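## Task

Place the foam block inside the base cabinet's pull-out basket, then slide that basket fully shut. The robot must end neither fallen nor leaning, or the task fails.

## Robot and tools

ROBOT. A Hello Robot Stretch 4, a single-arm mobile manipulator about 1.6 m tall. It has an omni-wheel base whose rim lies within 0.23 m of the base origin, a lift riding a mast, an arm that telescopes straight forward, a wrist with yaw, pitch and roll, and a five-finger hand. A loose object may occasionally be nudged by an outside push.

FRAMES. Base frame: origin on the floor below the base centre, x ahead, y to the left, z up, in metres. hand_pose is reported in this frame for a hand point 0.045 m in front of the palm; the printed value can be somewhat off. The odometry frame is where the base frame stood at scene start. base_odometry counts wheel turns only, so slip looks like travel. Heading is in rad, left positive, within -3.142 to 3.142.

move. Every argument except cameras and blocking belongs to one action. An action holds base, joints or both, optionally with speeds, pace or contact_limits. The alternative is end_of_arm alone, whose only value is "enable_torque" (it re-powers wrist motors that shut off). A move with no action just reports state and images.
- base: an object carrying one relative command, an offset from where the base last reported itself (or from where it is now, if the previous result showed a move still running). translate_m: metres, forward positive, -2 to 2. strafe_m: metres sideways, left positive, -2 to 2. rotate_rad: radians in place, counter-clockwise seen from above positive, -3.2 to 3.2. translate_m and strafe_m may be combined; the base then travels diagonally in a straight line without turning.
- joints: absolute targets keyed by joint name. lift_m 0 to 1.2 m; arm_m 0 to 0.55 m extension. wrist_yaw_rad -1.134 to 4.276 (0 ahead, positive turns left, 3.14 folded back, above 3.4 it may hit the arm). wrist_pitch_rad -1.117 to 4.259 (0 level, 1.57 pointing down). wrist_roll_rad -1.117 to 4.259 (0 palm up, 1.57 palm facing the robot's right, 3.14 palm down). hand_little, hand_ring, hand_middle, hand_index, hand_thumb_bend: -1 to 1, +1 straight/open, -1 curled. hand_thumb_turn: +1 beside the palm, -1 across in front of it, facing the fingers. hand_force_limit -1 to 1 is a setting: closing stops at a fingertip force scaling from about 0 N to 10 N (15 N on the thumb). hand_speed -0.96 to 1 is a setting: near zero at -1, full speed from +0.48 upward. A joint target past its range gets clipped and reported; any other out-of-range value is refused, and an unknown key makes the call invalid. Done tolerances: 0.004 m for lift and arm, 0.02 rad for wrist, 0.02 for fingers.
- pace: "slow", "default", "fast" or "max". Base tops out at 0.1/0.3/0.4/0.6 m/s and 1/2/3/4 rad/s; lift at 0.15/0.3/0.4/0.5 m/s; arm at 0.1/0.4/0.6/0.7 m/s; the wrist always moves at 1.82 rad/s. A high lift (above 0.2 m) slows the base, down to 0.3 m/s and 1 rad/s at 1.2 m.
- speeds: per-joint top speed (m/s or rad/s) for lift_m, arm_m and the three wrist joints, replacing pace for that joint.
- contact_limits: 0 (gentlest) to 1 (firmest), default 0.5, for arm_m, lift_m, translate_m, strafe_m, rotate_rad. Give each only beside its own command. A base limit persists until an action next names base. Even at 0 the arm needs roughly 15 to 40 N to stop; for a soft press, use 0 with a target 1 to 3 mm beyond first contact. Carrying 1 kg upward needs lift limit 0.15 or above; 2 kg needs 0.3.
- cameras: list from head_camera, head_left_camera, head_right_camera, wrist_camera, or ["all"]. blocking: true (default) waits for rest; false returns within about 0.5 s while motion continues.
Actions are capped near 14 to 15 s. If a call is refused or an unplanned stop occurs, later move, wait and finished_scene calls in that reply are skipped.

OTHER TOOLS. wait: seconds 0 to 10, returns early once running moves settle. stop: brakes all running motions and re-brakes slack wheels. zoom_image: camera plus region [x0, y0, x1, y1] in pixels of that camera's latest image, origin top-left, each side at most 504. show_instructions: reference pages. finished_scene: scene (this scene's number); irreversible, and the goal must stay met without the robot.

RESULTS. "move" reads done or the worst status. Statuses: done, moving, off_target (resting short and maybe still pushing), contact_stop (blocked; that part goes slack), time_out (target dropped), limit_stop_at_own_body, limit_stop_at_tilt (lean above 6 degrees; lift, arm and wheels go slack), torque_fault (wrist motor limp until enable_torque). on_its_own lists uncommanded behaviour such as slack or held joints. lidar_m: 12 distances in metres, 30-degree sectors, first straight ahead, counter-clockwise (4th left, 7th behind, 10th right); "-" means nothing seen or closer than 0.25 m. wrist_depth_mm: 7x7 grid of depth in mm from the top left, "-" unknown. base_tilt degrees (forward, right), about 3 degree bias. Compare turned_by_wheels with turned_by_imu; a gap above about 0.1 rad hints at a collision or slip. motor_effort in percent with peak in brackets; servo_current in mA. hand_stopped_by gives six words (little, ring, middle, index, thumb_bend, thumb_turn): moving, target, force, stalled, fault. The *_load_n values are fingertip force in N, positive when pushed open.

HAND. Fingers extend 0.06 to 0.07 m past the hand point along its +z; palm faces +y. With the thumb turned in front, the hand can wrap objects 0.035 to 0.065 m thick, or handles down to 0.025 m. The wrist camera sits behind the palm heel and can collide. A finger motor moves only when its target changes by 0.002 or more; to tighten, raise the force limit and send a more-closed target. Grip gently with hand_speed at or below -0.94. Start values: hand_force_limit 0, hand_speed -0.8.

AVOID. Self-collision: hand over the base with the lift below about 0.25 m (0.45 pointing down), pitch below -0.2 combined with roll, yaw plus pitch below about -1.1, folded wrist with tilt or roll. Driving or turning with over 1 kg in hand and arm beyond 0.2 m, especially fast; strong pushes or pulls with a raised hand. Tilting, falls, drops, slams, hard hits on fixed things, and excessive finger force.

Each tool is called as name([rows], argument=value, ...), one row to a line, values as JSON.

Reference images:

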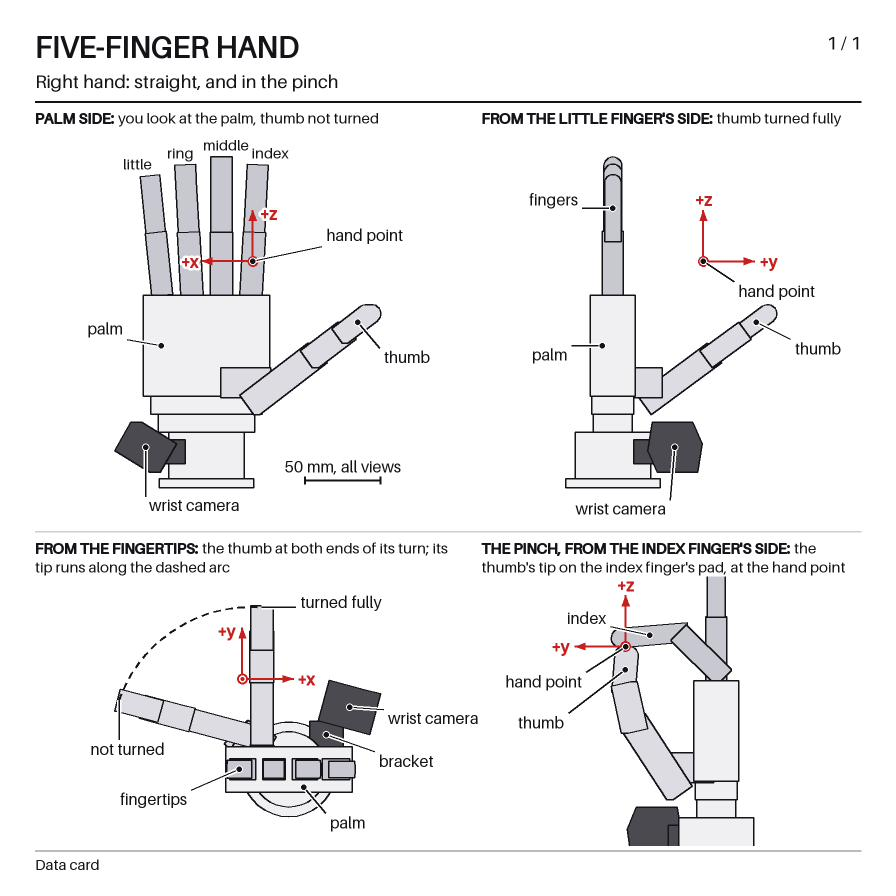

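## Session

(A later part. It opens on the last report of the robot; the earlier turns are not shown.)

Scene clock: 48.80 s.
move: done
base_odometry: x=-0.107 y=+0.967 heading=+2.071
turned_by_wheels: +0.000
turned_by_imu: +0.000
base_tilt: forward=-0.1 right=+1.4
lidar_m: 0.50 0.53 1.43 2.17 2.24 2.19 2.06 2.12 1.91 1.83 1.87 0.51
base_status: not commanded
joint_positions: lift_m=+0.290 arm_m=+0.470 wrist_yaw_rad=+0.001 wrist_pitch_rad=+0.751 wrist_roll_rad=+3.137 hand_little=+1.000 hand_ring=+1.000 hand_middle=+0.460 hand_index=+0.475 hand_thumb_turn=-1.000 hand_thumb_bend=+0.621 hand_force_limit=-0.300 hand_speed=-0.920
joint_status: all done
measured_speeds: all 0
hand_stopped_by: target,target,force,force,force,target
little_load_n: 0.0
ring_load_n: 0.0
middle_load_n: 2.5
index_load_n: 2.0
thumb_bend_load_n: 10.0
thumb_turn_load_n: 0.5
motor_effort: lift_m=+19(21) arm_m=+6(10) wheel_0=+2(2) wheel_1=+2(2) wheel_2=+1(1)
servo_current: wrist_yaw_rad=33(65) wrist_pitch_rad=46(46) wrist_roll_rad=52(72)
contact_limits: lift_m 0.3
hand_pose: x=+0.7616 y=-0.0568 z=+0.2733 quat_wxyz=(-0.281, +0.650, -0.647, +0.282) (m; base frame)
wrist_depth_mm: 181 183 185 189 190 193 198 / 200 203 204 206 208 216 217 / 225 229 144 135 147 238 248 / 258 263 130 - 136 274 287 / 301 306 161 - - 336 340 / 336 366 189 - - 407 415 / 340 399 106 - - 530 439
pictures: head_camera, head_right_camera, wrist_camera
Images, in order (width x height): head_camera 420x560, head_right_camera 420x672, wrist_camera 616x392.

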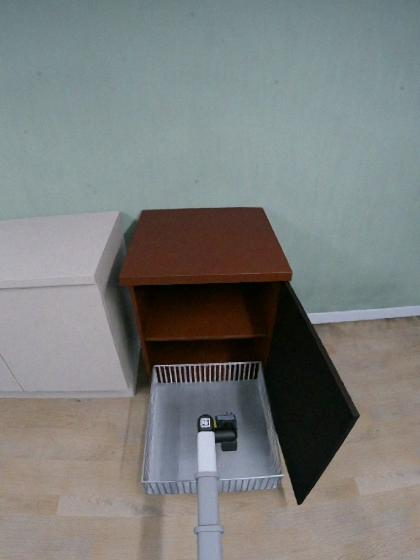

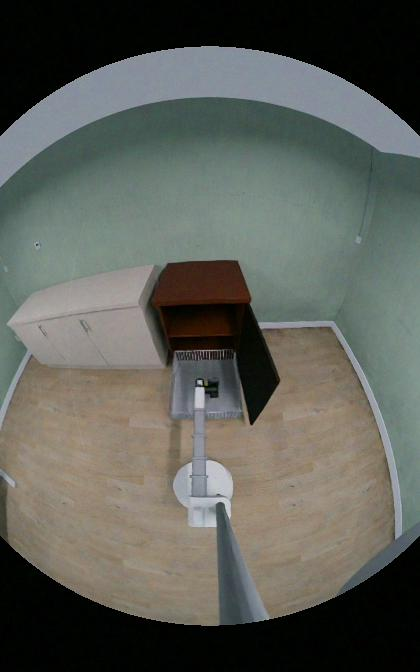

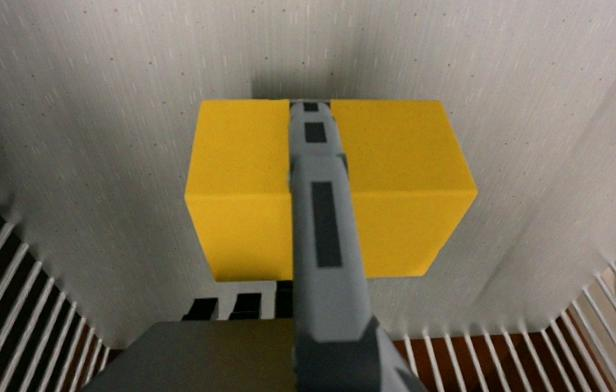

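move(joints={"lift_m": 0.253}, contact_limits={"lift_m": 0.2}, pace="slow", cameras=["wrist_camera"])

move(joints={"lift_m": 0.247}, contact_limits={"lift_m": 0.1}, pace="slow", cameras=["wrist_camera"])

Scene clock: 50.27 s.
move: done
base_odometry: x=-0.107 y=+0.967 heading=+2.071
turned_by_wheels: +0.000
turned_by_imu: +0.000
base_tilt: forward=-0.1 right=+1.4
lidar_m: 0.50 0.53 1.47 2.17 2.23 2.19 2.07 2.12 1.92 1.82 1.90 0.53
base_status: not commanded
joint_positions: lift_m=+0.253 arm_m=+0.470 wrist_yaw_rad=+0.001 wrist_pitch_rad=+0.751 wrist_roll_rad=+3.137 hand_little=+1.000 hand_ring=+1.000 hand_middle=+0.460 hand_index=+0.475 hand_thumb_turn=-1.000 hand_thumb_bend=+0.621 hand_force_limit=-0.300 hand_speed=-0.920
joint_status: all done
measured_speeds: all 0
hand_stopped_by: target,target,force,force,force,target
little_load_n: 0.0
ring_load_n: 0.0
middle_load_n: 2.0
index_load_n: 2.0
thumb_bend_load_n: 10.0
thumb_turn_load_n: 0.0
motor_effort: lift_m=+19(19) arm_m=+6(6) wheel_0=+1(2) wheel_1=+1(2) wheel_2=+1(1)
servo_current: wrist_yaw_rad=33(78) wrist_pitch_rad=33(46) wrist_roll_rad=39(59)
contact_limits: lift_m 0.2
hand_pose: x=+0.7616 y=-0.0568 z=+0.2363 quat_wxyz=(-0.281, +0.650, -0.647, +0.282) (m; base frame)
wrist_depth_mm: 148 145 152 152 154 158 - / 161 164 166 166 168 175 176 / 182 186 144 135 147 193 200 / 209 211 130 - 136 229 232 / 244 246 161 - - 271 273 / 293 296 189 - - 327 342 / 334 338 107 - - 407 415
pictures: wrist_camera
Images, in order (width x height): wrist_camera 616x392.

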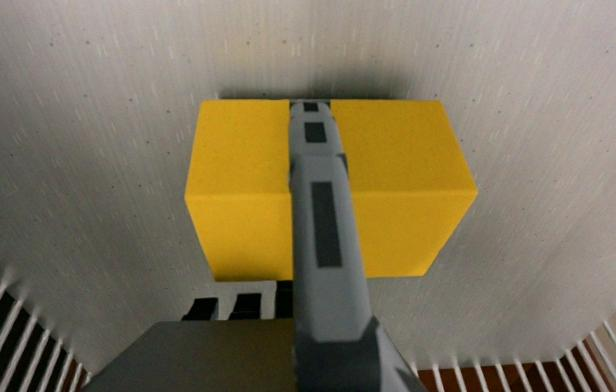

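Scene clock: 50.90 s.
move: done
base_odometry: x=-0.107 y=+0.967 heading=+2.071
turned_by_wheels: +0.000
turned_by_imu: +0.000
base_tilt: forward=-0.1 right=+1.3
lidar_m: 0.51 0.54 1.46 2.21 2.24 2.18 2.07 2.12 1.91 1.83 1.91 0.54
base_status: not commanded
joint_positions: lift_m=+0.247 arm_m=+0.470 wrist_yaw_rad=+0.001 wrist_pitch_rad=+0.751 wrist_roll_rad=+3.137 hand_little=+1.000 hand_ring=+1.000 hand_middle=+0.460 hand_index=+0.475 hand_thumb_turn=-1.000 hand_thumb_bend=+0.621 hand_force_limit=-0.300 hand_speed=-0.920
joint_status: all done
measured_speeds: all 0
hand_stopped_by: target,target,force,force,force,target
little_load_n: 0.0
ring_load_n: 0.0
middle_load_n: 2.5
index_load_n: 2.0
thumb_bend_load_n: 10.0
thumb_turn_load_n: 0.5
motor_effort: lift_m=+18(20) arm_m=+6(6) wheel_0=+1(2) wheel_1=+1(2) wheel_2=+1(1)
servo_current: wrist_yaw_rad=39(72) wrist_pitch_rad=46(46) wrist_roll_rad=39(59)
contact_limits: lift_m 0.1
hand_pose: x=+0.7616 y=-0.0568 z=+0.2304 quat_wxyz=(-0.281, +0.650, -0.647, +0.282) (m; base frame)
wrist_depth_mm: 143 142 145 147 148 152 - / 156 158 160 160 162 167 165 / 175 178 144 135 146 185 192 / 200 204 129 - 136 213 216 / 234 237 161 - - 259 264 / 282 285 189 - - 315 329 / 324 324 107 - - 394 404
pictures: wrist_camera
Images, in order (width x height): wrist_camera 616x392.

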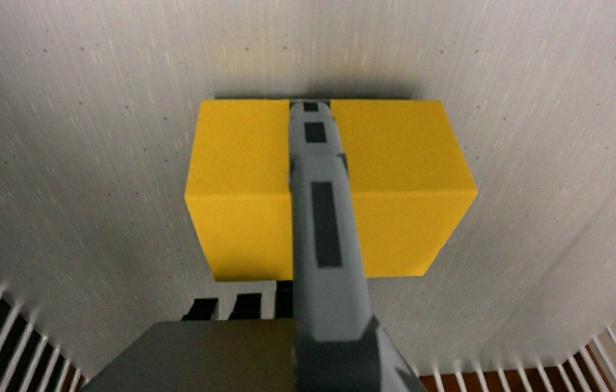

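move(joints={"lift_m": 0.242}, contact_limits={"lift_m": 0.1}, pace="slow", cameras=["wrist_camera"])

Scene clock: 51.67 s.
move: done
base_odometry: x=-0.106 y=+0.967 heading=+2.071
turned_by_wheels: +0.000
turned_by_imu: +0.000
base_tilt: forward=-0.1 right=+1.3
lidar_m: 0.50 0.52 1.43 2.20 2.22 2.19 2.05 2.12 1.93 1.84 1.90 0.54
base_status: not commanded
joint_positions: lift_m=+0.242 arm_m=+0.470 wrist_yaw_rad=+0.001 wrist_pitch_rad=+0.751 wrist_roll_rad=+3.137 hand_little=+1.000 hand_ring=+1.000 hand_middle=+0.460 hand_index=+0.475 hand_thumb_turn=-1.000 hand_thumb_bend=+0.621 hand_force_limit=-0.300 hand_speed=-0.920
joint_status: all done
measured_speeds: all 0
hand_stopped_by: target,target,force,force,force,target
little_load_n: 0.0
ring_load_n: 0.0
middle_load_n: 1.5
index_load_n: 0.5
thumb_bend_load_n: 8.0
thumb_turn_load_n: 0.5
motor_effort: lift_m=+16(20) arm_m=+6(6) wheel_0=+1(2) wheel_1=+1(2) wheel_2=+1(1)
servo_current: wrist_yaw_rad=65(65) wrist_pitch_rad=39(46) wrist_roll_rad=52(65)
contact_limits: lift_m 0.1
hand_pose: x=+0.7616 y=-0.0568 z=+0.2255 quat_wxyz=(-0.281, +0.650, -0.647, +0.282) (m; base frame)
wrist_depth_mm: 140 138 142 143 145 146 - / 151 155 154 156 158 164 161 / 172 174 148 134 147 181 188 / 196 200 130 - 134 209 218 / 229 232 158 - - 255 260 / 274 278 185 - - 309 322 / 325 317 107 - - 387 397
pictures: wrist_camera
Images, in order (width x height): wrist_camera 616x392.

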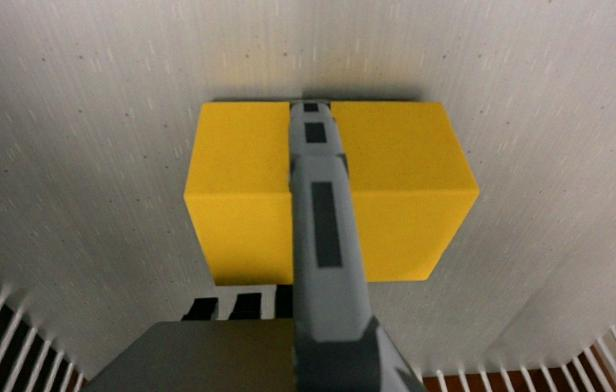

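move(joints={"hand_index": 0.9, "hand_middle": 0.9, "hand_thumb_bend": 1.0, "hand_speed": -0.75}, cameras=["wrist_camera"])

Scene clock: 53.37 s.
move: done
base_odometry: x=-0.106 y=+0.967 heading=+2.071
turned_by_wheels: +0.000
turned_by_imu: +0.000
base_tilt: forward=-0.1 right=+1.3
lidar_m: 0.49 0.53 1.46 2.19 2.23 2.18 2.07 2.12 1.91 1.81 1.90 0.54
base_status: not commanded
joint_positions: lift_m=+0.242 arm_m=+0.470 wrist_yaw_rad=+0.001 wrist_pitch_rad=+0.751 wrist_roll_rad=+3.137 hand_little=+1.000 hand_ring=+1.000 hand_middle=+0.900 hand_index=+0.900 hand_thumb_turn=-1.000 hand_thumb_bend=+1.000 hand_force_limit=-0.300 hand_speed=-0.750
joint_status: all done
measured_speeds: all 0
hand_stopped_by: target,target,target,target,target,target
little_load_n: 0.0
ring_load_n: 0.0
middle_load_n: 0.0
index_load_n: 0.0
thumb_bend_load_n: 0.0
thumb_turn_load_n: 0.0
motor_effort: lift_m=+18(18) arm_m=+6(6) wheel_0=+1(2) wheel_1=+1(2) wheel_2=+1(1)
servo_current: wrist_yaw_rad=59(65) wrist_pitch_rad=33(52) wrist_roll_rad=46(65)
contact_limits: lift_m 0.1
hand_pose: x=+0.7616 y=-0.0568 z=+0.2254 quat_wxyz=(-0.281, +0.650, -0.647, +0.282) (m; base frame)
wrist_depth_mm: 138 135 140 141 144 145 - / 151 154 155 118 157 163 160 / 170 172 144 135 146 180 186 / 193 198 131 - - 208 216 / 224 229 158 - - 250 255 / 271 277 186 - - 306 315 / 324 312 107 - - 379 397
pictures: wrist_camera
Images, in order (width x height): wrist_camera 616x392.

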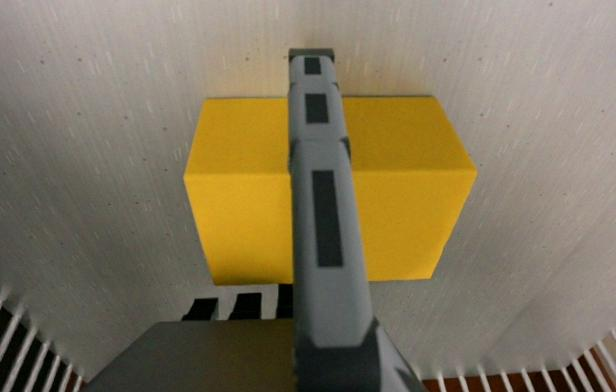

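move(joints={"lift_m": 0.30, "hand_index": 1, "hand_middle": 1}, cameras=["wrist_camera"])

move(joints={"lift_m": 0.53})

move(base={"translate_m": -0.25, "strafe_m": -0.02}, joints={"arm_m": 0.0, "wrist_pitch_rad": 0.0, "hand_thumb_turn": 1, "hand_speed": 0})

move(joints={"wrist_roll_rad": 0.0})

move(joints={"wrist_yaw_rad": 3.088})

move(joints={"lift_m": 0.135}, cameras=["all"])

Scene clock: 54.80 s.
move: done
base_odometry: x=-0.106 y=+0.967 heading=+2.071
turned_by_wheels: +0.000
turned_by_imu: +0.000
base_tilt: forward=-0.2 right=+1.4
lidar_m: 0.51 0.53 1.46 2.19 2.21 2.19 2.08 2.11 1.92 1.83 1.90 0.53
base_status: not commanded
joint_positions: lift_m=+0.300 arm_m=+0.470 wrist_yaw_rad=+0.001 wrist_pitch_rad=+0.751 wrist_roll_rad=+3.137 hand_little=+1.000 hand_ring=+1.000 hand_middle=+1.000 hand_index=+1.000 hand_thumb_turn=-1.000 hand_thumb_bend=+1.000 hand_force_limit=-0.300 hand_speed=-0.750
joint_status: all done
measured_speeds: all 0
hand_stopped_by: target,target,target,target,target,target
little_load_n: 0.0
ring_load_n: 0.0
middle_load_n: 0.0
index_load_n: 0.0
thumb_bend_load_n: 0.0
thumb_turn_load_n: 0.0
motor_effort: lift_m=+26(28) arm_m=+6(6) wheel_0=+1(2) wheel_1=+1(2) wheel_2=+1(1)
servo_current: wrist_yaw_rad=46(65) wrist_pitch_rad=39(52) wrist_roll_rad=78(78)
hand_pose: x=+0.7616 y=-0.0568 z=+0.2828 quat_wxyz=(-0.281, +0.650, -0.647, +0.282) (m; base frame)
wrist_depth_mm: 192 193 192 195 199 202 208 / 210 213 182 117 179 227 229 / 236 242 195 181 195 256 259 / 271 274 279 - - 294 301 / 315 320 325 332 - 347 357 / 343 384 189 - - 424 421 / 340 392 106 - - 539 439
pictures: wrist_camera
Images, in order (width x height): wrist_camera 616x392.

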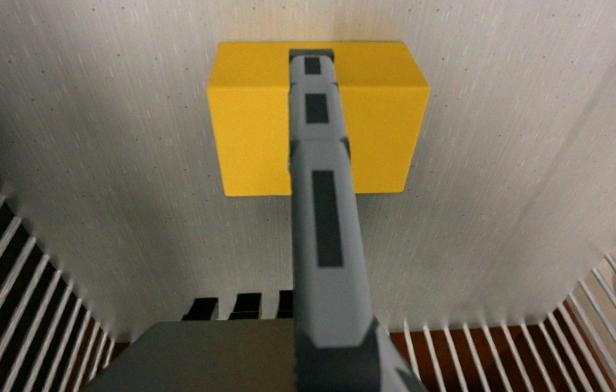

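Scene clock: 56.83 s.
move: done
base_odometry: x=-0.106 y=+0.967 heading=+2.071
turned_by_wheels: +0.000
turned_by_imu: +0.000
base_tilt: forward=+0.0 right=+1.4
lidar_m: 0.51 0.54 1.46 2.20 2.25 2.20 2.07 2.11 1.93 1.83 1.90 0.52
base_status: not commanded
joint_positions: lift_m=+0.530 arm_m=+0.470 wrist_yaw_rad=+0.001 wrist_pitch_rad=+0.751 wrist_roll_rad=+3.137 hand_little=+1.000 hand_ring=+1.000 hand_middle=+1.000 hand_index=+1.000 hand_thumb_turn=-1.000 hand_thumb_bend=+1.000 hand_force_limit=-0.300 hand_speed=-0.750
joint_status: all done
measured_speeds: all 0
hand_stopped_by: target,target,target,target,target,target
little_load_n: 0.0
ring_load_n: -0.5
middle_load_n: 0.0
index_load_n: 0.0
thumb_bend_load_n: 0.0
thumb_turn_load_n: 0.0
motor_effort: lift_m=+25(30) arm_m=+6(6) wheel_0=+2(2) wheel_1=+1(2) wheel_2=+1(1)
servo_current: wrist_yaw_rad=59(78) wrist_pitch_rad=39(52) wrist_roll_rad=52(78)
hand_pose: x=+0.7616 y=-0.0568 z=+0.5128 quat_wxyz=(-0.281, +0.650, -0.647, +0.282) (m; base frame)
wrist_depth_mm: 368 407 415 433 427 430 442 / 351 452 462 118 480 480 668 / 364 504 521 508 535 544 750 / 377 554 585 - - 603 585 / 384 530 564 - - 603 615 / 377 539 189 - - 603 508 / 370 433 107 - - 569 459
pictures: none

Scene clock: 59.30 s.
move: done
base_odometry: x=+0.031 y=+0.757 heading=+2.071
turned_by_wheels: +0.000
turned_by_imu: +0.002
base_tilt: forward=-0.2 right=+1.4
lidar_m: 0.76 0.80 1.76 2.16 2.24 1.94 1.82 1.85 1.92 1.81 1.88 0.75
base_status: done
joint_positions: lift_m=+0.530 arm_m=+0.001 wrist_yaw_rad=+0.001 wrist_pitch_rad=+0.009 wrist_roll_rad=+3.137 hand_little=+1.000 hand_ring=+1.000 hand_middle=+1.000 hand_index=+1.000 hand_thumb_turn=+1.000 hand_thumb_bend=+1.000 hand_force_limit=-0.300 hand_speed=+0.000
joint_status: all done
measured_speeds: all 0
hand_stopped_by: target,target,target,target,target,target
little_load_n: 0.0
ring_load_n: 0.0
middle_load_n: 0.5
index_load_n: 0.0
thumb_bend_load_n: 0.0
thumb_turn_load_n: -0.5
motor_effort: lift_m=+25(26) arm_m=-6(11) wheel_0=+0(5) wheel_1=-2(9) wheel_2=-1(10)
servo_current: wrist_yaw_rad=39(72) wrist_pitch_rad=52(176) wrist_roll_rad=59(65)
hand_pose: x=+0.3924 y=-0.0567 z=+0.6456 quat_wxyz=(-0.497, +0.504, -0.501, +0.499) (m; base frame)
wrist_depth_mm: 1255 - 854 976 891 1118 1160 / - - 1060 1281 1229 1098 1118 / - - 1537 1618 1308 1098 1118 / - - 1229 1618 1255 1078 1098 / - - 1430 1576 1281 1078 - / - - 186 185 1078 - - / - - 107 - - - -
pictures: none

Scene clock: 61.70 s.
move: done
base_odometry: x=+0.031 y=+0.757 heading=+2.071
turned_by_wheels: +0.000
turned_by_imu: +0.000
base_tilt: forward=+0.1 right=+1.4
lidar_m: 0.76 0.80 1.77 2.18 2.24 1.93 1.82 1.82 1.91 1.81 1.87 0.76
base_status: not commanded
joint_positions: lift_m=+0.530 arm_m=+0.001 wrist_yaw_rad=+0.001 wrist_pitch_rad=+0.009 wrist_roll_rad=+0.004 hand_little=+1.000 hand_ring=+1.000 hand_middle=+1.000 hand_index=+1.000 hand_thumb_turn=+1.000 hand_thumb_bend=+1.000 hand_force_limit=-0.300 hand_speed=+0.000
joint_status: all done
measured_speeds: all 0
hand_stopped_by: target,target,target,target,target,target
little_load_n: 0.0
ring_load_n: 0.0
middle_load_n: 0.0
index_load_n: 0.0
thumb_bend_load_n: -0.5
thumb_turn_load_n: 0.0
motor_effort: lift_m=+25(25) arm_m=-6(6) wheel_0=+1(1) wheel_1=-2(2) wheel_2=-1(1)
servo_current: wrist_yaw_rad=46(72) wrist_pitch_rad=52(65) wrist_roll_rad=59(150)
hand_pose: x=+0.3936 y=-0.1183 z=+0.7660 quat_wxyz=(+0.496, +0.503, +0.502, +0.499) (m; base frame)
wrist_depth_mm: - - - - - - - / - - - - - - - / - - 1060 1025 - - - / 1042 1118 1576 1618 - - - / 1042 1098 1366 1430 - - - / 1042 1078 208 205 - - - / 1042 1042 107 - - - -
pictures: none

Scene clock: 64.03 s.
move: done
base_odometry: x=+0.031 y=+0.757 heading=+2.071
turned_by_wheels: +0.000
turned_by_imu: +0.000
base_tilt: forward=-0.1 right=+1.3
lidar_m: 0.76 0.78 1.75 2.18 2.24 1.93 1.82 1.83 1.90 1.80 1.88 0.78
base_status: not commanded
joint_positions: lift_m=+0.530 arm_m=+0.001 wrist_yaw_rad=+3.086 wrist_pitch_rad=+0.009 wrist_roll_rad=+0.004 hand_little=+1.000 hand_ring=+1.000 hand_middle=+1.000 hand_index=+1.000 hand_thumb_turn=+1.000 hand_thumb_bend=+1.000 hand_force_limit=-0.300 hand_speed=+0.000
joint_status: all done
measured_speeds: all 0
hand_stopped_by: target,target,target,target,target,target
little_load_n: 0.0
ring_load_n: 0.0
middle_load_n: 0.0
index_load_n: 0.0
thumb_bend_load_n: 0.0
thumb_turn_load_n: 0.0
motor_effort: lift_m=+25(25) arm_m=-6(6) wheel_0=+0(1) wheel_1=-2(2) wheel_2=-1(1)
servo_current: wrist_yaw_rad=33(98) wrist_pitch_rad=52(65) wrist_roll_rad=65(72)
hand_pose: x=-0.0437 y=+0.1306 z=+0.7660 quat_wxyz=(-0.485, -0.487, +0.517, +0.510) (m; base frame)
wrist_depth_mm: 136 138 1863 1921 - - - / 117 138 1863 1921 - - - / 120 138 1863 1921 - - - / 136 158 291 - - - - / 135 - - - - - - / - - 164 137 - - - / 1756 - 107 - - - -
pictures: none

Scene clock: 66.63 s.
move: done
base_odometry: x=+0.031 y=+0.757 heading=+2.071
turned_by_wheels: +0.000
turned_by_imu: +0.000
base_tilt: forward=-0.2 right=+1.4
lidar_m: 0.74 0.79 1.77 2.18 2.24 1.95 1.82 1.87 1.89 1.80 1.87 0.75
base_status: not commanded
joint_positions: lift_m=+0.135 arm_m=+0.001 wrist_yaw_rad=+3.086 wrist_pitch_rad=+0.009 wrist_roll_rad=+0.004 hand_little=+1.000 hand_ring=+1.000 hand_middle=+1.000 hand_index=+1.000 hand_thumb_turn=+1.000 hand_thumb_bend=+1.000 hand_force_limit=-0.300 hand_speed=+0.000
joint_status: all done
measured_speeds: all 0
hand_stopped_by: target,target,target,target,target,target
little_load_n: 0.0
ring_load_n: 0.0
middle_load_n: 0.0
index_load_n: 0.0
thumb_bend_load_n: 0.0
thumb_turn_load_n: 0.0
motor_effort: lift_m=+19(25) arm_m=-6(6) wheel_0=+0(1) wheel_1=-2(2) wheel_2=-1(1)
servo_current: wrist_yaw_rad=46(72) wrist_pitch_rad=46(72) wrist_roll_rad=59(72)
hand_pose: x=-0.0437 y=+0.1306 z=+0.3715 quat_wxyz=(-0.485, -0.487, +0.517, +0.510) (m; base frame)
wrist_depth_mm: 136 205 1921 1983 - - - / 118 138 1863 1921 - - - / 121 139 241 - - - - / 136 163 - - - - - / 135 - - - - - - / 1308 1308 189 185 1430 - - / 917 866 107 - - - -
pictures: head_camera, head_left_camera, head_right_camera, wrist_camera
Images, in order (width x height): head_camera 420x560, head_left_camera 420x672, head_right_camera 420x672, wrist_camera 616x392.

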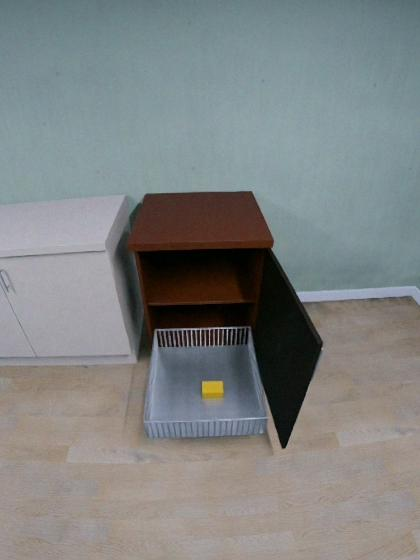

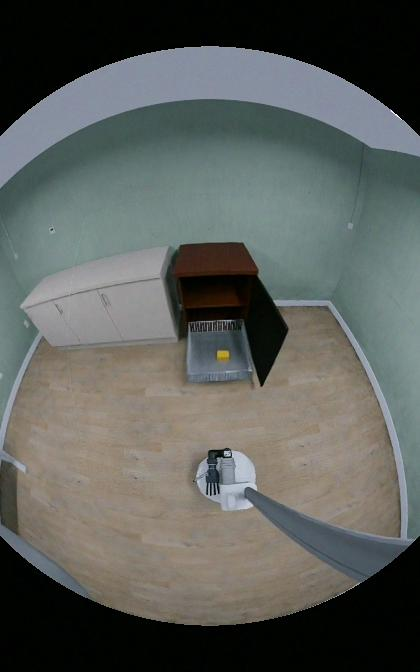

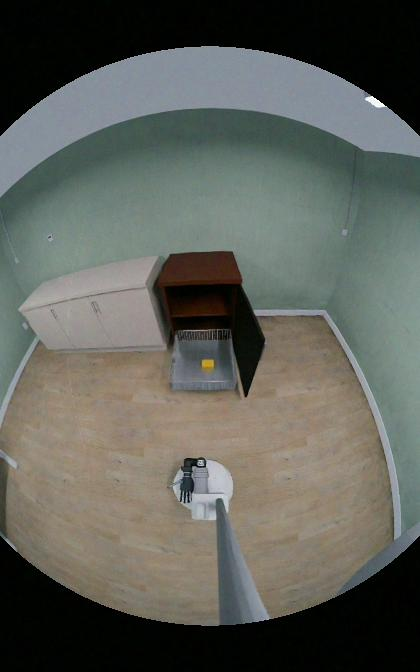

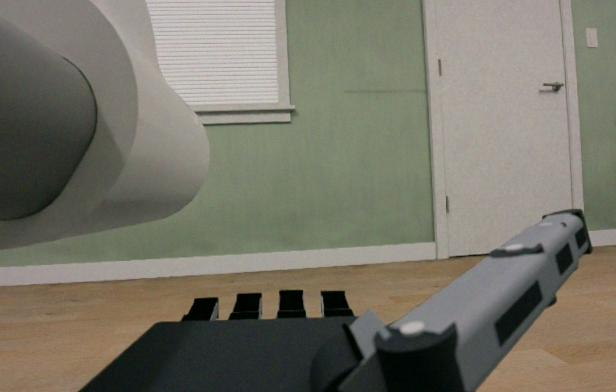

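move(base={"translate_m": 0.26, "strafe_m": -0.03}, joints={"arm_m": 0.25}, cameras=["head_right_camera"])

zoom_image(camera="head_right_camera", region=[130, 310, 290, 520])

move(base={"translate_m": 0.24}, pace="slow", contact_limits={"translate_m": 0.3}, cameras=["head_camera", "head_right_camera"])

zoom_image(camera="head_right_camera", region=[130, 310, 290, 520])

Scene clock: 69.37 s.
move: done
base_odometry: x=-0.068 y=+1.000 heading=+2.071
turned_by_wheels: +0.000
turned_by_imu: -0.001
base_tilt: forward=-0.2 right=+1.4
lidar_m: 0.50 0.51 1.40 2.25 2.26 2.20 2.08 2.13 1.86 1.76 1.85 0.53
base_status: done
joint_positions: lift_m=+0.135 arm_m=+0.250 wrist_yaw_rad=+3.087 wrist_pitch_rad=+0.009 wrist_roll_rad=+0.004 hand_little=+1.000 hand_ring=+1.000 hand_middle=+1.000 hand_index=+1.000 hand_thumb_turn=+1.000 hand_thumb_bend=+1.000 hand_force_limit=-0.300 hand_speed=+0.000
joint_status: all done
measured_speeds: all 0
hand_stopped_by: target,target,target,target,target,target
little_load_n: 0.0
ring_load_n: 0.0
middle_load_n: 0.0
index_load_n: 0.0
thumb_bend_load_n: 0.0
thumb_turn_load_n: 0.0
motor_effort: lift_m=+19(19) arm_m=+6(12) wheel_0=+1(8) wheel_1=+0(7) wheel_2=+2(10)
servo_current: wrist_yaw_rad=39(65) wrist_pitch_rad=59(65) wrist_roll_rad=59(65)
hand_pose: x=+0.2055 y=+0.1304 z=+0.3715 quat_wxyz=(-0.485, -0.487, +0.517, +0.510) (m; base frame)
wrist_depth_mm: - - - - - - - / 126 439 - - - - - / 134 164 492 - - - - / 140 - - - - - - / - 1921 - - - - - / 1336 421 189 184 1464 - - / - - 106 - - - -
pictures: head_right_camera
Images, in order (width x height): head_right_camera 420x672.

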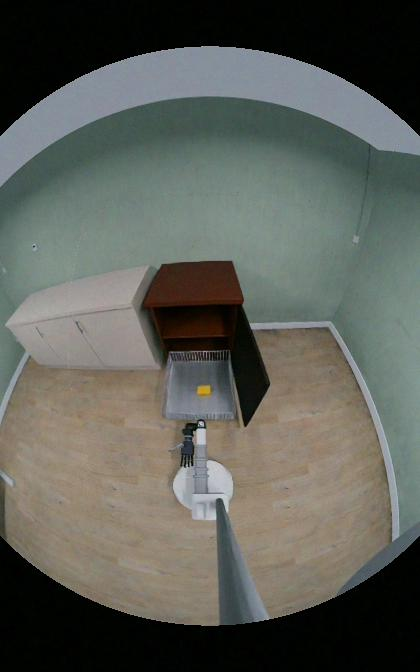

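Scaled by 2.400 from the camera's 420x672 image, which has a finer 600x960 frame.

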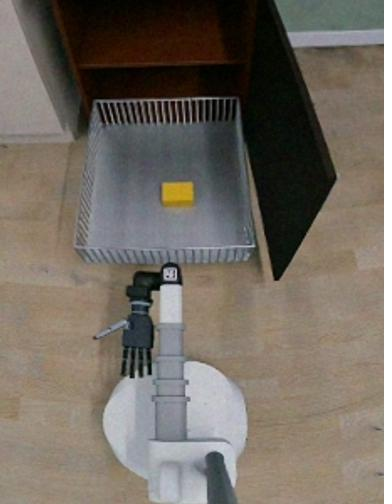

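Scene clock: 73.07 s.
move: done
base_odometry: x=-0.183 y=+1.210 heading=+2.072
turned_by_wheels: +0.000
turned_by_imu: -0.001
base_tilt: forward=-0.2 right=+1.4
lidar_m: 0.47 0.48 1.10 2.95 2.33 2.47 2.32 2.40 1.87 1.77 0.35 0.43
base_status: done
joint_positions: lift_m=+0.135 arm_m=+0.250 wrist_yaw_rad=+3.090 wrist_pitch_rad=+0.009 wrist_roll_rad=+0.004 hand_little=+1.000 hand_ring=+1.000 hand_middle=+1.000 hand_index=+1.000 hand_thumb_turn=+1.000 hand_thumb_bend=+1.000 hand_force_limit=-0.300 hand_speed=+0.000
joint_status: not commanded
measured_speeds: all 0
hand_stopped_by: target,target,target,target,target,target
little_load_n: 0.0
ring_load_n: 0.0
middle_load_n: 0.0
index_load_n: 0.0
thumb_bend_load_n: -0.5
thumb_turn_load_n: 0.0
motor_effort: lift_m=+19(19) arm_m=+6(6) wheel_0=+4(6) wheel_1=+3(11) wheel_2=-2(6)
servo_current: wrist_yaw_rad=33(78) wrist_pitch_rad=52(72) wrist_roll_rad=46(72)
contact_limits: translate_m 0.3
hand_pose: x=+0.2052 y=+0.1297 z=+0.3715 quat_wxyz=(-0.486, -0.488, +0.516, +0.509) (m; base frame)
wrist_depth_mm: - - - - - - - / 128 436 - - - - - / 123 172 449 - - - - / 142 224 500 - - - - / - 452 - - - - - / 1366 413 189 185 1430 - - / - 116 107 - - - -
pictures: head_camera, head_right_camera
Images, in order (width x height): head_camera 420x560, head_right_camera 420x672.

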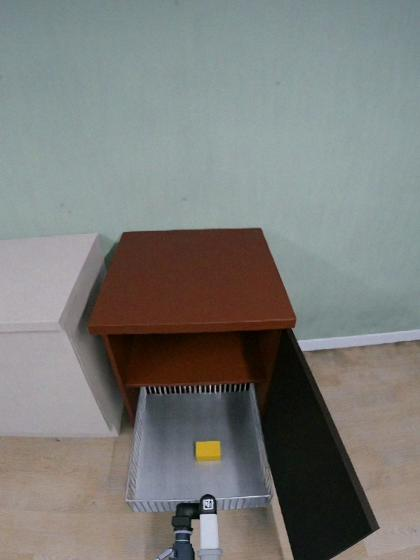

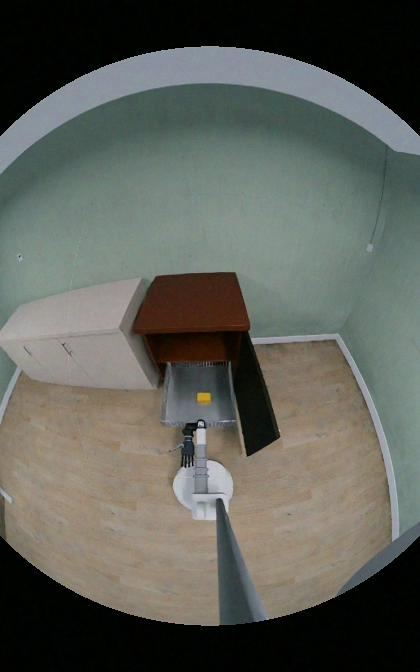

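Scaled by 2.400 from the camera's 420x672 image, which has a finer 600x960 frame.

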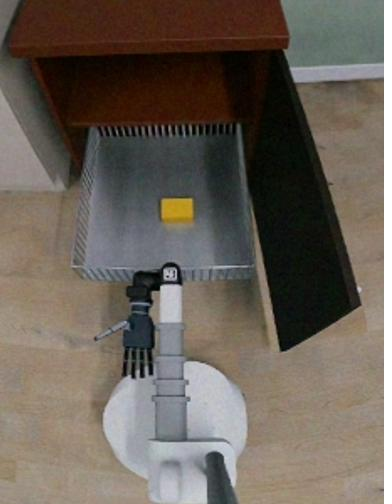

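move(base={"translate_m": 0.06}, pace="slow", contact_limits={"translate_m": 0.3})

move(joints={"arm_m": 0.45}, pace="slow", contact_limits={"arm_m": 0.3}, cameras=["head_camera", "head_right_camera"])

zoom_image(camera="head_camera", region=[70, 330, 310, 500])

Scene clock: 75.23 s.
move: done
base_odometry: x=-0.211 y=+1.263 heading=+2.072
turned_by_wheels: +0.000
turned_by_imu: +0.000
base_tilt: forward=-0.1 right=+1.4
lidar_m: 0.42 0.47 0.99 2.96 2.35 2.53 2.39 2.47 1.85 1.77 0.34 0.40
base_status: done
joint_positions: lift_m=+0.135 arm_m=+0.250 wrist_yaw_rad=+3.090 wrist_pitch_rad=+0.009 wrist_roll_rad=+0.004 hand_little=+1.000 hand_ring=+1.000 hand_middle=+1.000 hand_index=+1.000 hand_thumb_turn=+1.000 hand_thumb_bend=+1.000 hand_force_limit=-0.300 hand_speed=+0.000
joint_status: not commanded
measured_speeds: all 0
hand_stopped_by: target,target,target,target,target,target
little_load_n: 0.0
ring_load_n: 0.0
middle_load_n: 0.0
index_load_n: 0.0
thumb_bend_load_n: 0.0
thumb_turn_load_n: 0.0
motor_effort: lift_m=+19(19) arm_m=+6(6) wheel_0=+3(7) wheel_1=+3(10) wheel_2=-1(7)
servo_current: wrist_yaw_rad=59(72) wrist_pitch_rad=59(65) wrist_roll_rad=33(65)
contact_limits: translate_m 0.3
hand_pose: x=+0.2052 y=+0.1297 z=+0.3715 quat_wxyz=(-0.486, -0.488, +0.516, +0.509) (m; base frame)
wrist_depth_mm: - - - - - - - / 128 433 - - - - - / 123 172 445 - - - - / 142 224 500 - - - - / - 445 - - - - - / 1336 413 189 184 1430 - - / - 115 106 - - - -
pictures: none

Scene clock: 78.50 s.
move: done
base_odometry: x=-0.211 y=+1.263 heading=+2.072
turned_by_wheels: +0.000
turned_by_imu: +0.000
base_tilt: forward=-0.1 right=+1.3
lidar_m: 0.64 0.68 1.03 2.94 2.33 2.50 2.39 2.47 1.84 1.77 0.34 0.41
base_status: not commanded
joint_positions: lift_m=+0.135 arm_m=+0.450 wrist_yaw_rad=+3.090 wrist_pitch_rad=+0.009 wrist_roll_rad=+0.004 hand_little=+1.000 hand_ring=+1.000 hand_middle=+1.000 hand_index=+1.000 hand_thumb_turn=+1.000 hand_thumb_bend=+1.000 hand_force_limit=-0.300 hand_speed=+0.000
joint_status: all done
measured_speeds: all 0
hand_stopped_by: target,target,target,target,target,target
little_load_n: 0.0
ring_load_n: 0.0
middle_load_n: 0.0
index_load_n: 0.0
thumb_bend_load_n: 0.0
thumb_turn_load_n: 0.0
motor_effort: lift_m=+19(19) arm_m=+7(14) wheel_0=+4(4) wheel_1=+4(4) wheel_2=-1(1)
servo_current: wrist_yaw_rad=46(65) wrist_pitch_rad=52(65) wrist_roll_rad=59(72)
contact_limits: arm_m 0.3; translate_m 0.3
hand_pose: x=+0.4050 y=+0.1297 z=+0.3715 quat_wxyz=(-0.486, -0.488, +0.516, +0.509) (m; base frame)
wrist_depth_mm: - - - - - - - / 112 603 - - - - - / 112 187 707 - - - - / 117 232 591 - - - - / - - - - - - - / 1366 1499 165 185 1430 - - / 917 - 107 - - - -
pictures: head_camera, head_right_camera
Images, in order (width x height): head_camera 420x560, head_right_camera 420x672.

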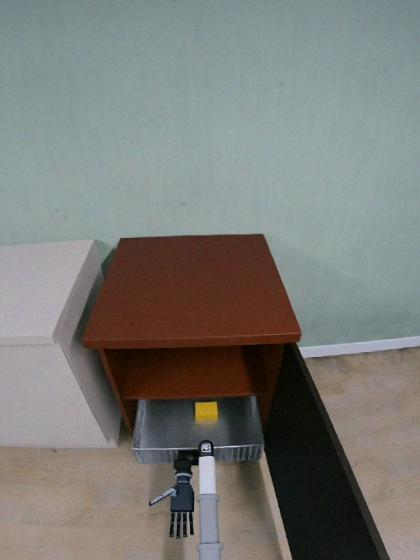

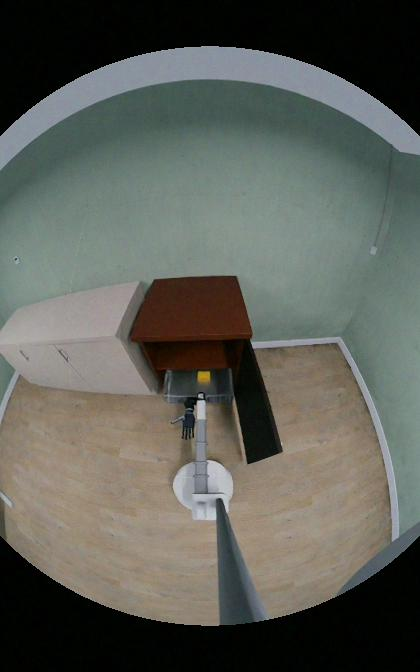

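Scaled by 2.100 from the camera's 420x560 image, which has a finer 1200x1600 frame.

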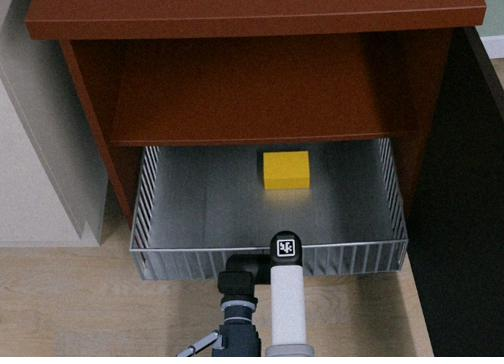

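move(joints={"arm_m": 0.545}, pace="slow", contact_limits={"arm_m": 0.3}, cameras=["head_camera", "head_right_camera"])

zoom_image(camera="head_camera", region=[70, 330, 310, 500])

Scene clock: 80.93 s.
move: done
base_odometry: x=-0.211 y=+1.263 heading=+2.072
turned_by_wheels: +0.000
turned_by_imu: +0.000
base_tilt: forward=+0.0 right=+1.4
lidar_m: 0.68 0.73 1.01 2.94 2.34 2.52 2.39 2.45 1.87 1.77 0.32 0.41
base_status: not commanded
joint_positions: lift_m=+0.135 arm_m=+0.545 wrist_yaw_rad=+3.090 wrist_pitch_rad=+0.009 wrist_roll_rad=+0.004 hand_little=+1.000 hand_ring=+1.000 hand_middle=+1.000 hand_index=+1.000 hand_thumb_turn=+1.000 hand_thumb_bend=+1.000 hand_force_limit=-0.300 hand_speed=+0.000
joint_status: all done
measured_speeds: all 0
hand_stopped_by: target,target,target,target,target,target
little_load_n: 0.0
ring_load_n: 0.0
middle_load_n: 0.0
index_load_n: 0.0
thumb_bend_load_n: -0.5
thumb_turn_load_n: 0.0
motor_effort: lift_m=+19(19) arm_m=+7(12) wheel_0=+4(4) wheel_1=+4(4) wheel_2=-1(1)
servo_current: wrist_yaw_rad=39(65) wrist_pitch_rad=52(65) wrist_roll_rad=46(72)
contact_limits: arm_m 0.3; translate_m 0.3
hand_pose: x=+0.5000 y=+0.1297 z=+0.3715 quat_wxyz=(-0.486, -0.488, +0.516, +0.509) (m; base frame)
wrist_depth_mm: - - - - - - - / 112 691 - - - - - / 112 186 - - - - - / 117 232 683 - - - - / - - - - - - - / 1366 1499 164 137 1397 - - / 917 - 107 - - - -
pictures: head_camera, head_right_camera
Images, in order (width x height): head_camera 420x560, head_right_camera 420x672.

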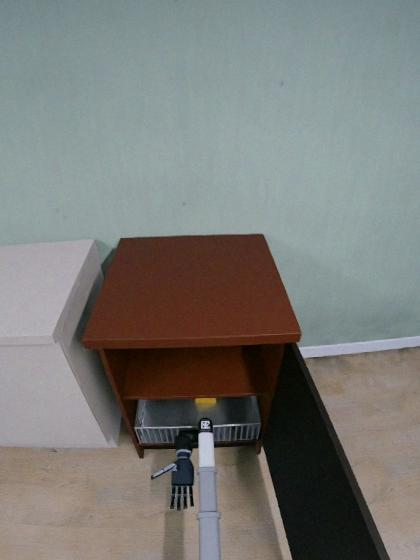

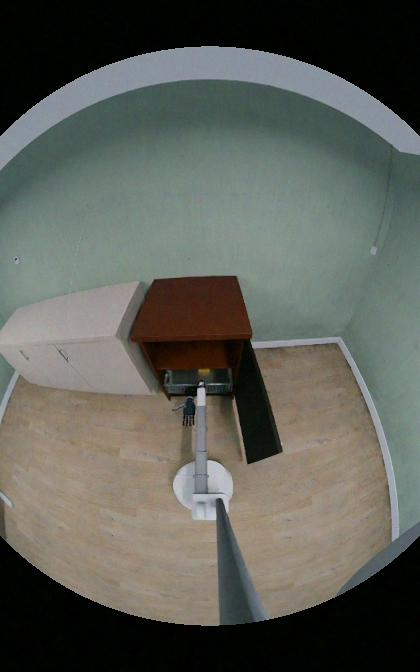

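Scaled by 2.100 from the camera's 420x560 image, which has a finer 1200x1600 frame.

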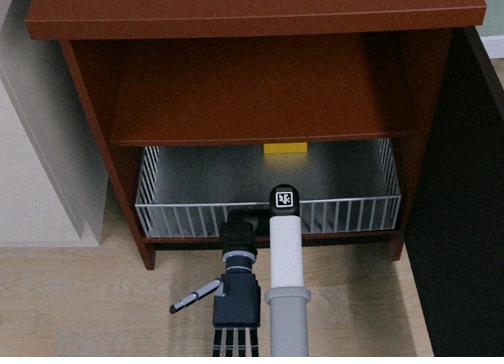

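move(base={"translate_m": 0.05}, pace="slow", contact_limits={"translate_m": 0.15}, cameras=["head_camera"])

zoom_image(camera="head_camera", region=[70, 330, 310, 500])

Scene clock: 82.63 s.
move: contact_stop
base_odometry: x=-0.218 y=+1.266 heading=+2.054
turned_by_wheels: -0.018
turned_by_imu: -0.010
base_tilt: forward=-0.1 right=+1.4
lidar_m: 0.68 0.72 1.01 2.93 2.33 2.53 2.37 2.46 1.88 1.77 0.33 0.41
base_status: translate_m contact_stop (by the wheels' count: +0.006 of +0.050)
joint_positions: lift_m=+0.135 arm_m=+0.545 wrist_yaw_rad=+3.089 wrist_pitch_rad=+0.006 wrist_roll_rad=+0.004 hand_little=+1.000 hand_ring=+1.000 hand_middle=+1.000 hand_index=+1.000 hand_thumb_turn=+1.000 hand_thumb_bend=+1.000 hand_force_limit=-0.300 hand_speed=+0.000
joint_status: not commanded
measured_speeds: all 0
hand_stopped_by: target,target,target,target,target,target
little_load_n: 0.0
ring_load_n: 0.0
middle_load_n: 0.0
index_load_n: 0.0
thumb_bend_load_n: 0.0
thumb_turn_load_n: 0.0
on_its_own: the wheels are slack since a contact_stop
motor_effort: lift_m=+21(21) arm_m=+6(31) wheel_0=+0(8) wheel_1=+0(15) wheel_2=+0(23)
servo_current: wrist_yaw_rad=33(72) wrist_pitch_rad=46(65) wrist_roll_rad=52(65)
contact_limits: arm_m 0.3; translate_m 0.15
hand_pose: x=+0.5005 y=+0.1300 z=+0.3720 quat_wxyz=(-0.486, -0.487, +0.515, +0.511) (m; base frame)
wrist_depth_mm: - - - - - - - / 110 691 - - - - - / 111 189 - - - - - / 118 235 715 - - - - / - - - - - - - / 1366 1537 165 185 1464 - - / 931 - 107 - - - -
pictures: head_camera
Images, in order (width x height): head_camera 420x560.

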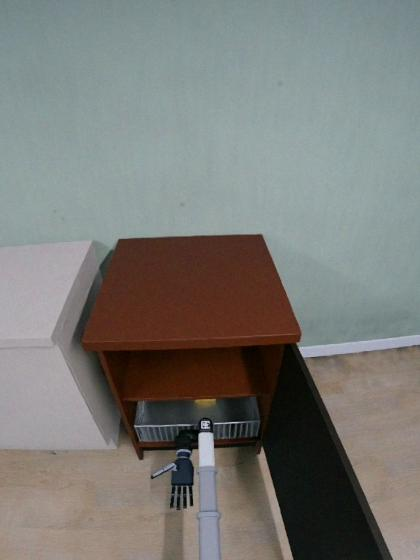

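Scaled by 2.100 from the camera's 420x560 image, which has a finer 1200x1600 frame.

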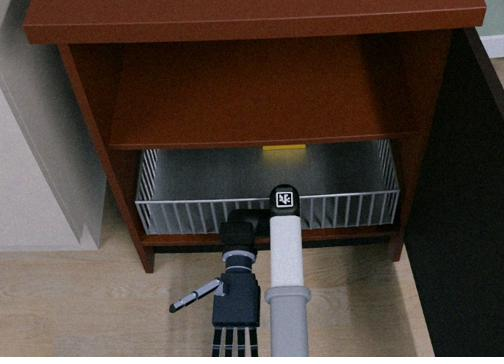

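move(base={"translate_m": 0.03}, pace="slow", contact_limits={"translate_m": 0.3}, cameras=["head_camera"])

zoom_image(camera="head_camera", region=[70, 330, 310, 500])

Scene clock: 84.30 s.
move: contact_stop
base_odometry: x=-0.220 y=+1.264 heading=+2.051
turned_by_wheels: -0.003
turned_by_imu: +0.002
base_tilt: forward=-0.3 right=+1.4
lidar_m: 0.68 0.72 0.99 2.95 2.32 2.55 2.38 2.48 1.87 1.77 0.34 0.43
base_status: translate_m contact_stop (by the wheels' count: +0.000 of +0.030)
joint_positions: lift_m=+0.135 arm_m=+0.545 wrist_yaw_rad=+3.089 wrist_pitch_rad=+0.006 wrist_roll_rad=+0.004 hand_little=+1.000 hand_ring=+1.000 hand_middle=+1.000 hand_index=+1.000 hand_thumb_turn=+1.000 hand_thumb_bend=+1.000 hand_force_limit=-0.300 hand_speed=+0.000
joint_status: not commanded
measured_speeds: all 0
hand_stopped_by: target,target,target,target,target,target
little_load_n: 0.0
ring_load_n: 0.0
middle_load_n: 0.5
index_load_n: 0.0
thumb_bend_load_n: 0.0
thumb_turn_load_n: 0.0
on_its_own: the wheels are slack since a contact_stop
motor_effort: lift_m=+22(22) arm_m=+6(30) wheel_0=+0(7) wheel_1=+0(15) wheel_2=+0(26)
servo_current: wrist_yaw_rad=39(98) wrist_pitch_rad=46(52) wrist_roll_rad=52(65)
contact_limits: arm_m 0.3; translate_m 0.3
hand_pose: x=+0.5005 y=+0.1300 z=+0.3721 quat_wxyz=(-0.486, -0.487, +0.515, +0.511) (m; base frame)
wrist_depth_mm: - - - - - - - / 109 691 - - - - - / 110 192 - - - - - / 116 237 732 - - - - / - - - - - - - / 1366 1537 165 184 1430 - - / 931 - 107 - - - -
pictures: head_camera
Images, in order (width x height): head_camera 420x560.

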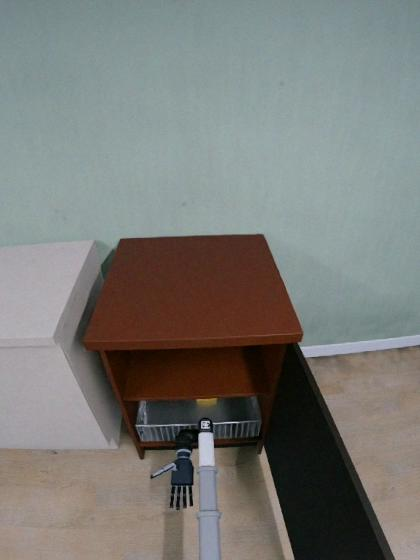

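Scaled by 2.100 from the camera's 420x560 image, which has a finer 1200x1600 frame.

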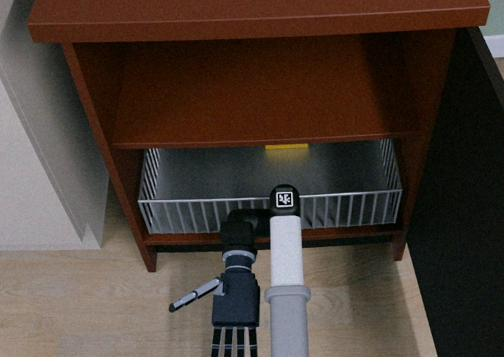

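move(joints={"arm_m": 0.35}, cameras=["head_camera"])

zoom_image(camera="head_camera", region=[70, 330, 310, 500])

Scene clock: 86.43 s.
move: done
base_odometry: x=-0.220 y=+1.264 heading=+2.051
turned_by_wheels: +0.000
turned_by_imu: +0.000
base_tilt: forward=-0.2 right=+1.3
lidar_m: 0.68 0.72 1.00 2.94 2.33 2.53 2.38 2.46 1.87 1.77 0.34 0.41
base_status: not commanded
joint_positions: lift_m=+0.135 arm_m=+0.350 wrist_yaw_rad=+3.089 wrist_pitch_rad=+0.006 wrist_roll_rad=+0.004 hand_little=+1.000 hand_ring=+1.000 hand_middle=+1.000 hand_index=+1.000 hand_thumb_turn=+1.000 hand_thumb_bend=+1.000 hand_force_limit=-0.300 hand_speed=+0.000
joint_status: all done
measured_speeds: all 0
hand_stopped_by: target,target,target,target,target,target
little_load_n: 0.0
ring_load_n: 0.0
middle_load_n: 0.0
index_load_n: 0.0
thumb_bend_load_n: 0.0
thumb_turn_load_n: 0.0
on_its_own: the wheels are slack since a contact_stop
motor_effort: lift_m=+22(22) arm_m=-6(11) wheel_0=+0(0) wheel_1=+0(0) wheel_2=+0(0)
servo_current: wrist_yaw_rad=46(65) wrist_pitch_rad=39(52) wrist_roll_rad=33(78)
contact_limits: translate_m 0.3
hand_pose: x=+0.3059 y=+0.1300 z=+0.3721 quat_wxyz=(-0.486, -0.487, +0.515, +0.511) (m; base frame)
wrist_depth_mm: - 549 - - - - - / 116 504 - - - - - / 123 242 - - - - - / 138 - 609 - - - - / - 559 - - - - - / 1397 544 186 184 1464 - - / - - 107 - - - -
pictures: head_camera
Images, in order (width x height): head_camera 420x560.

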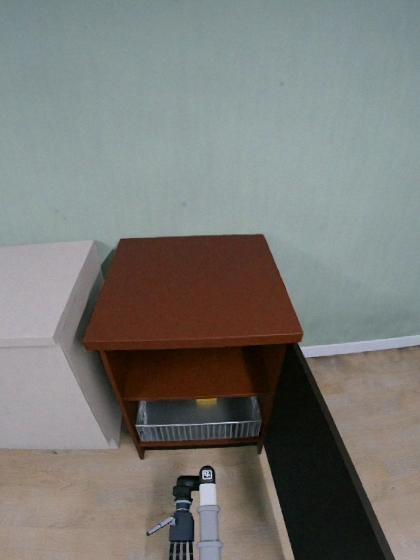

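Scaled by 2.100 from the camera's 420x560 image, which has a finer 1200x1600 frame.

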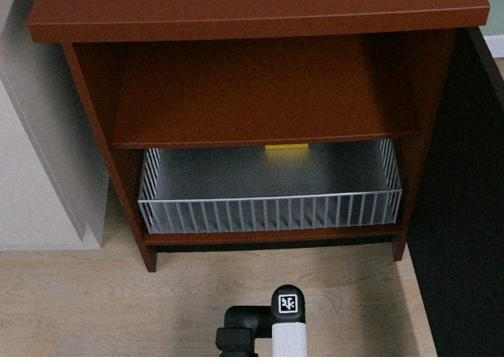

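finished_scene(scene=2)

The scene is finished: the task was done.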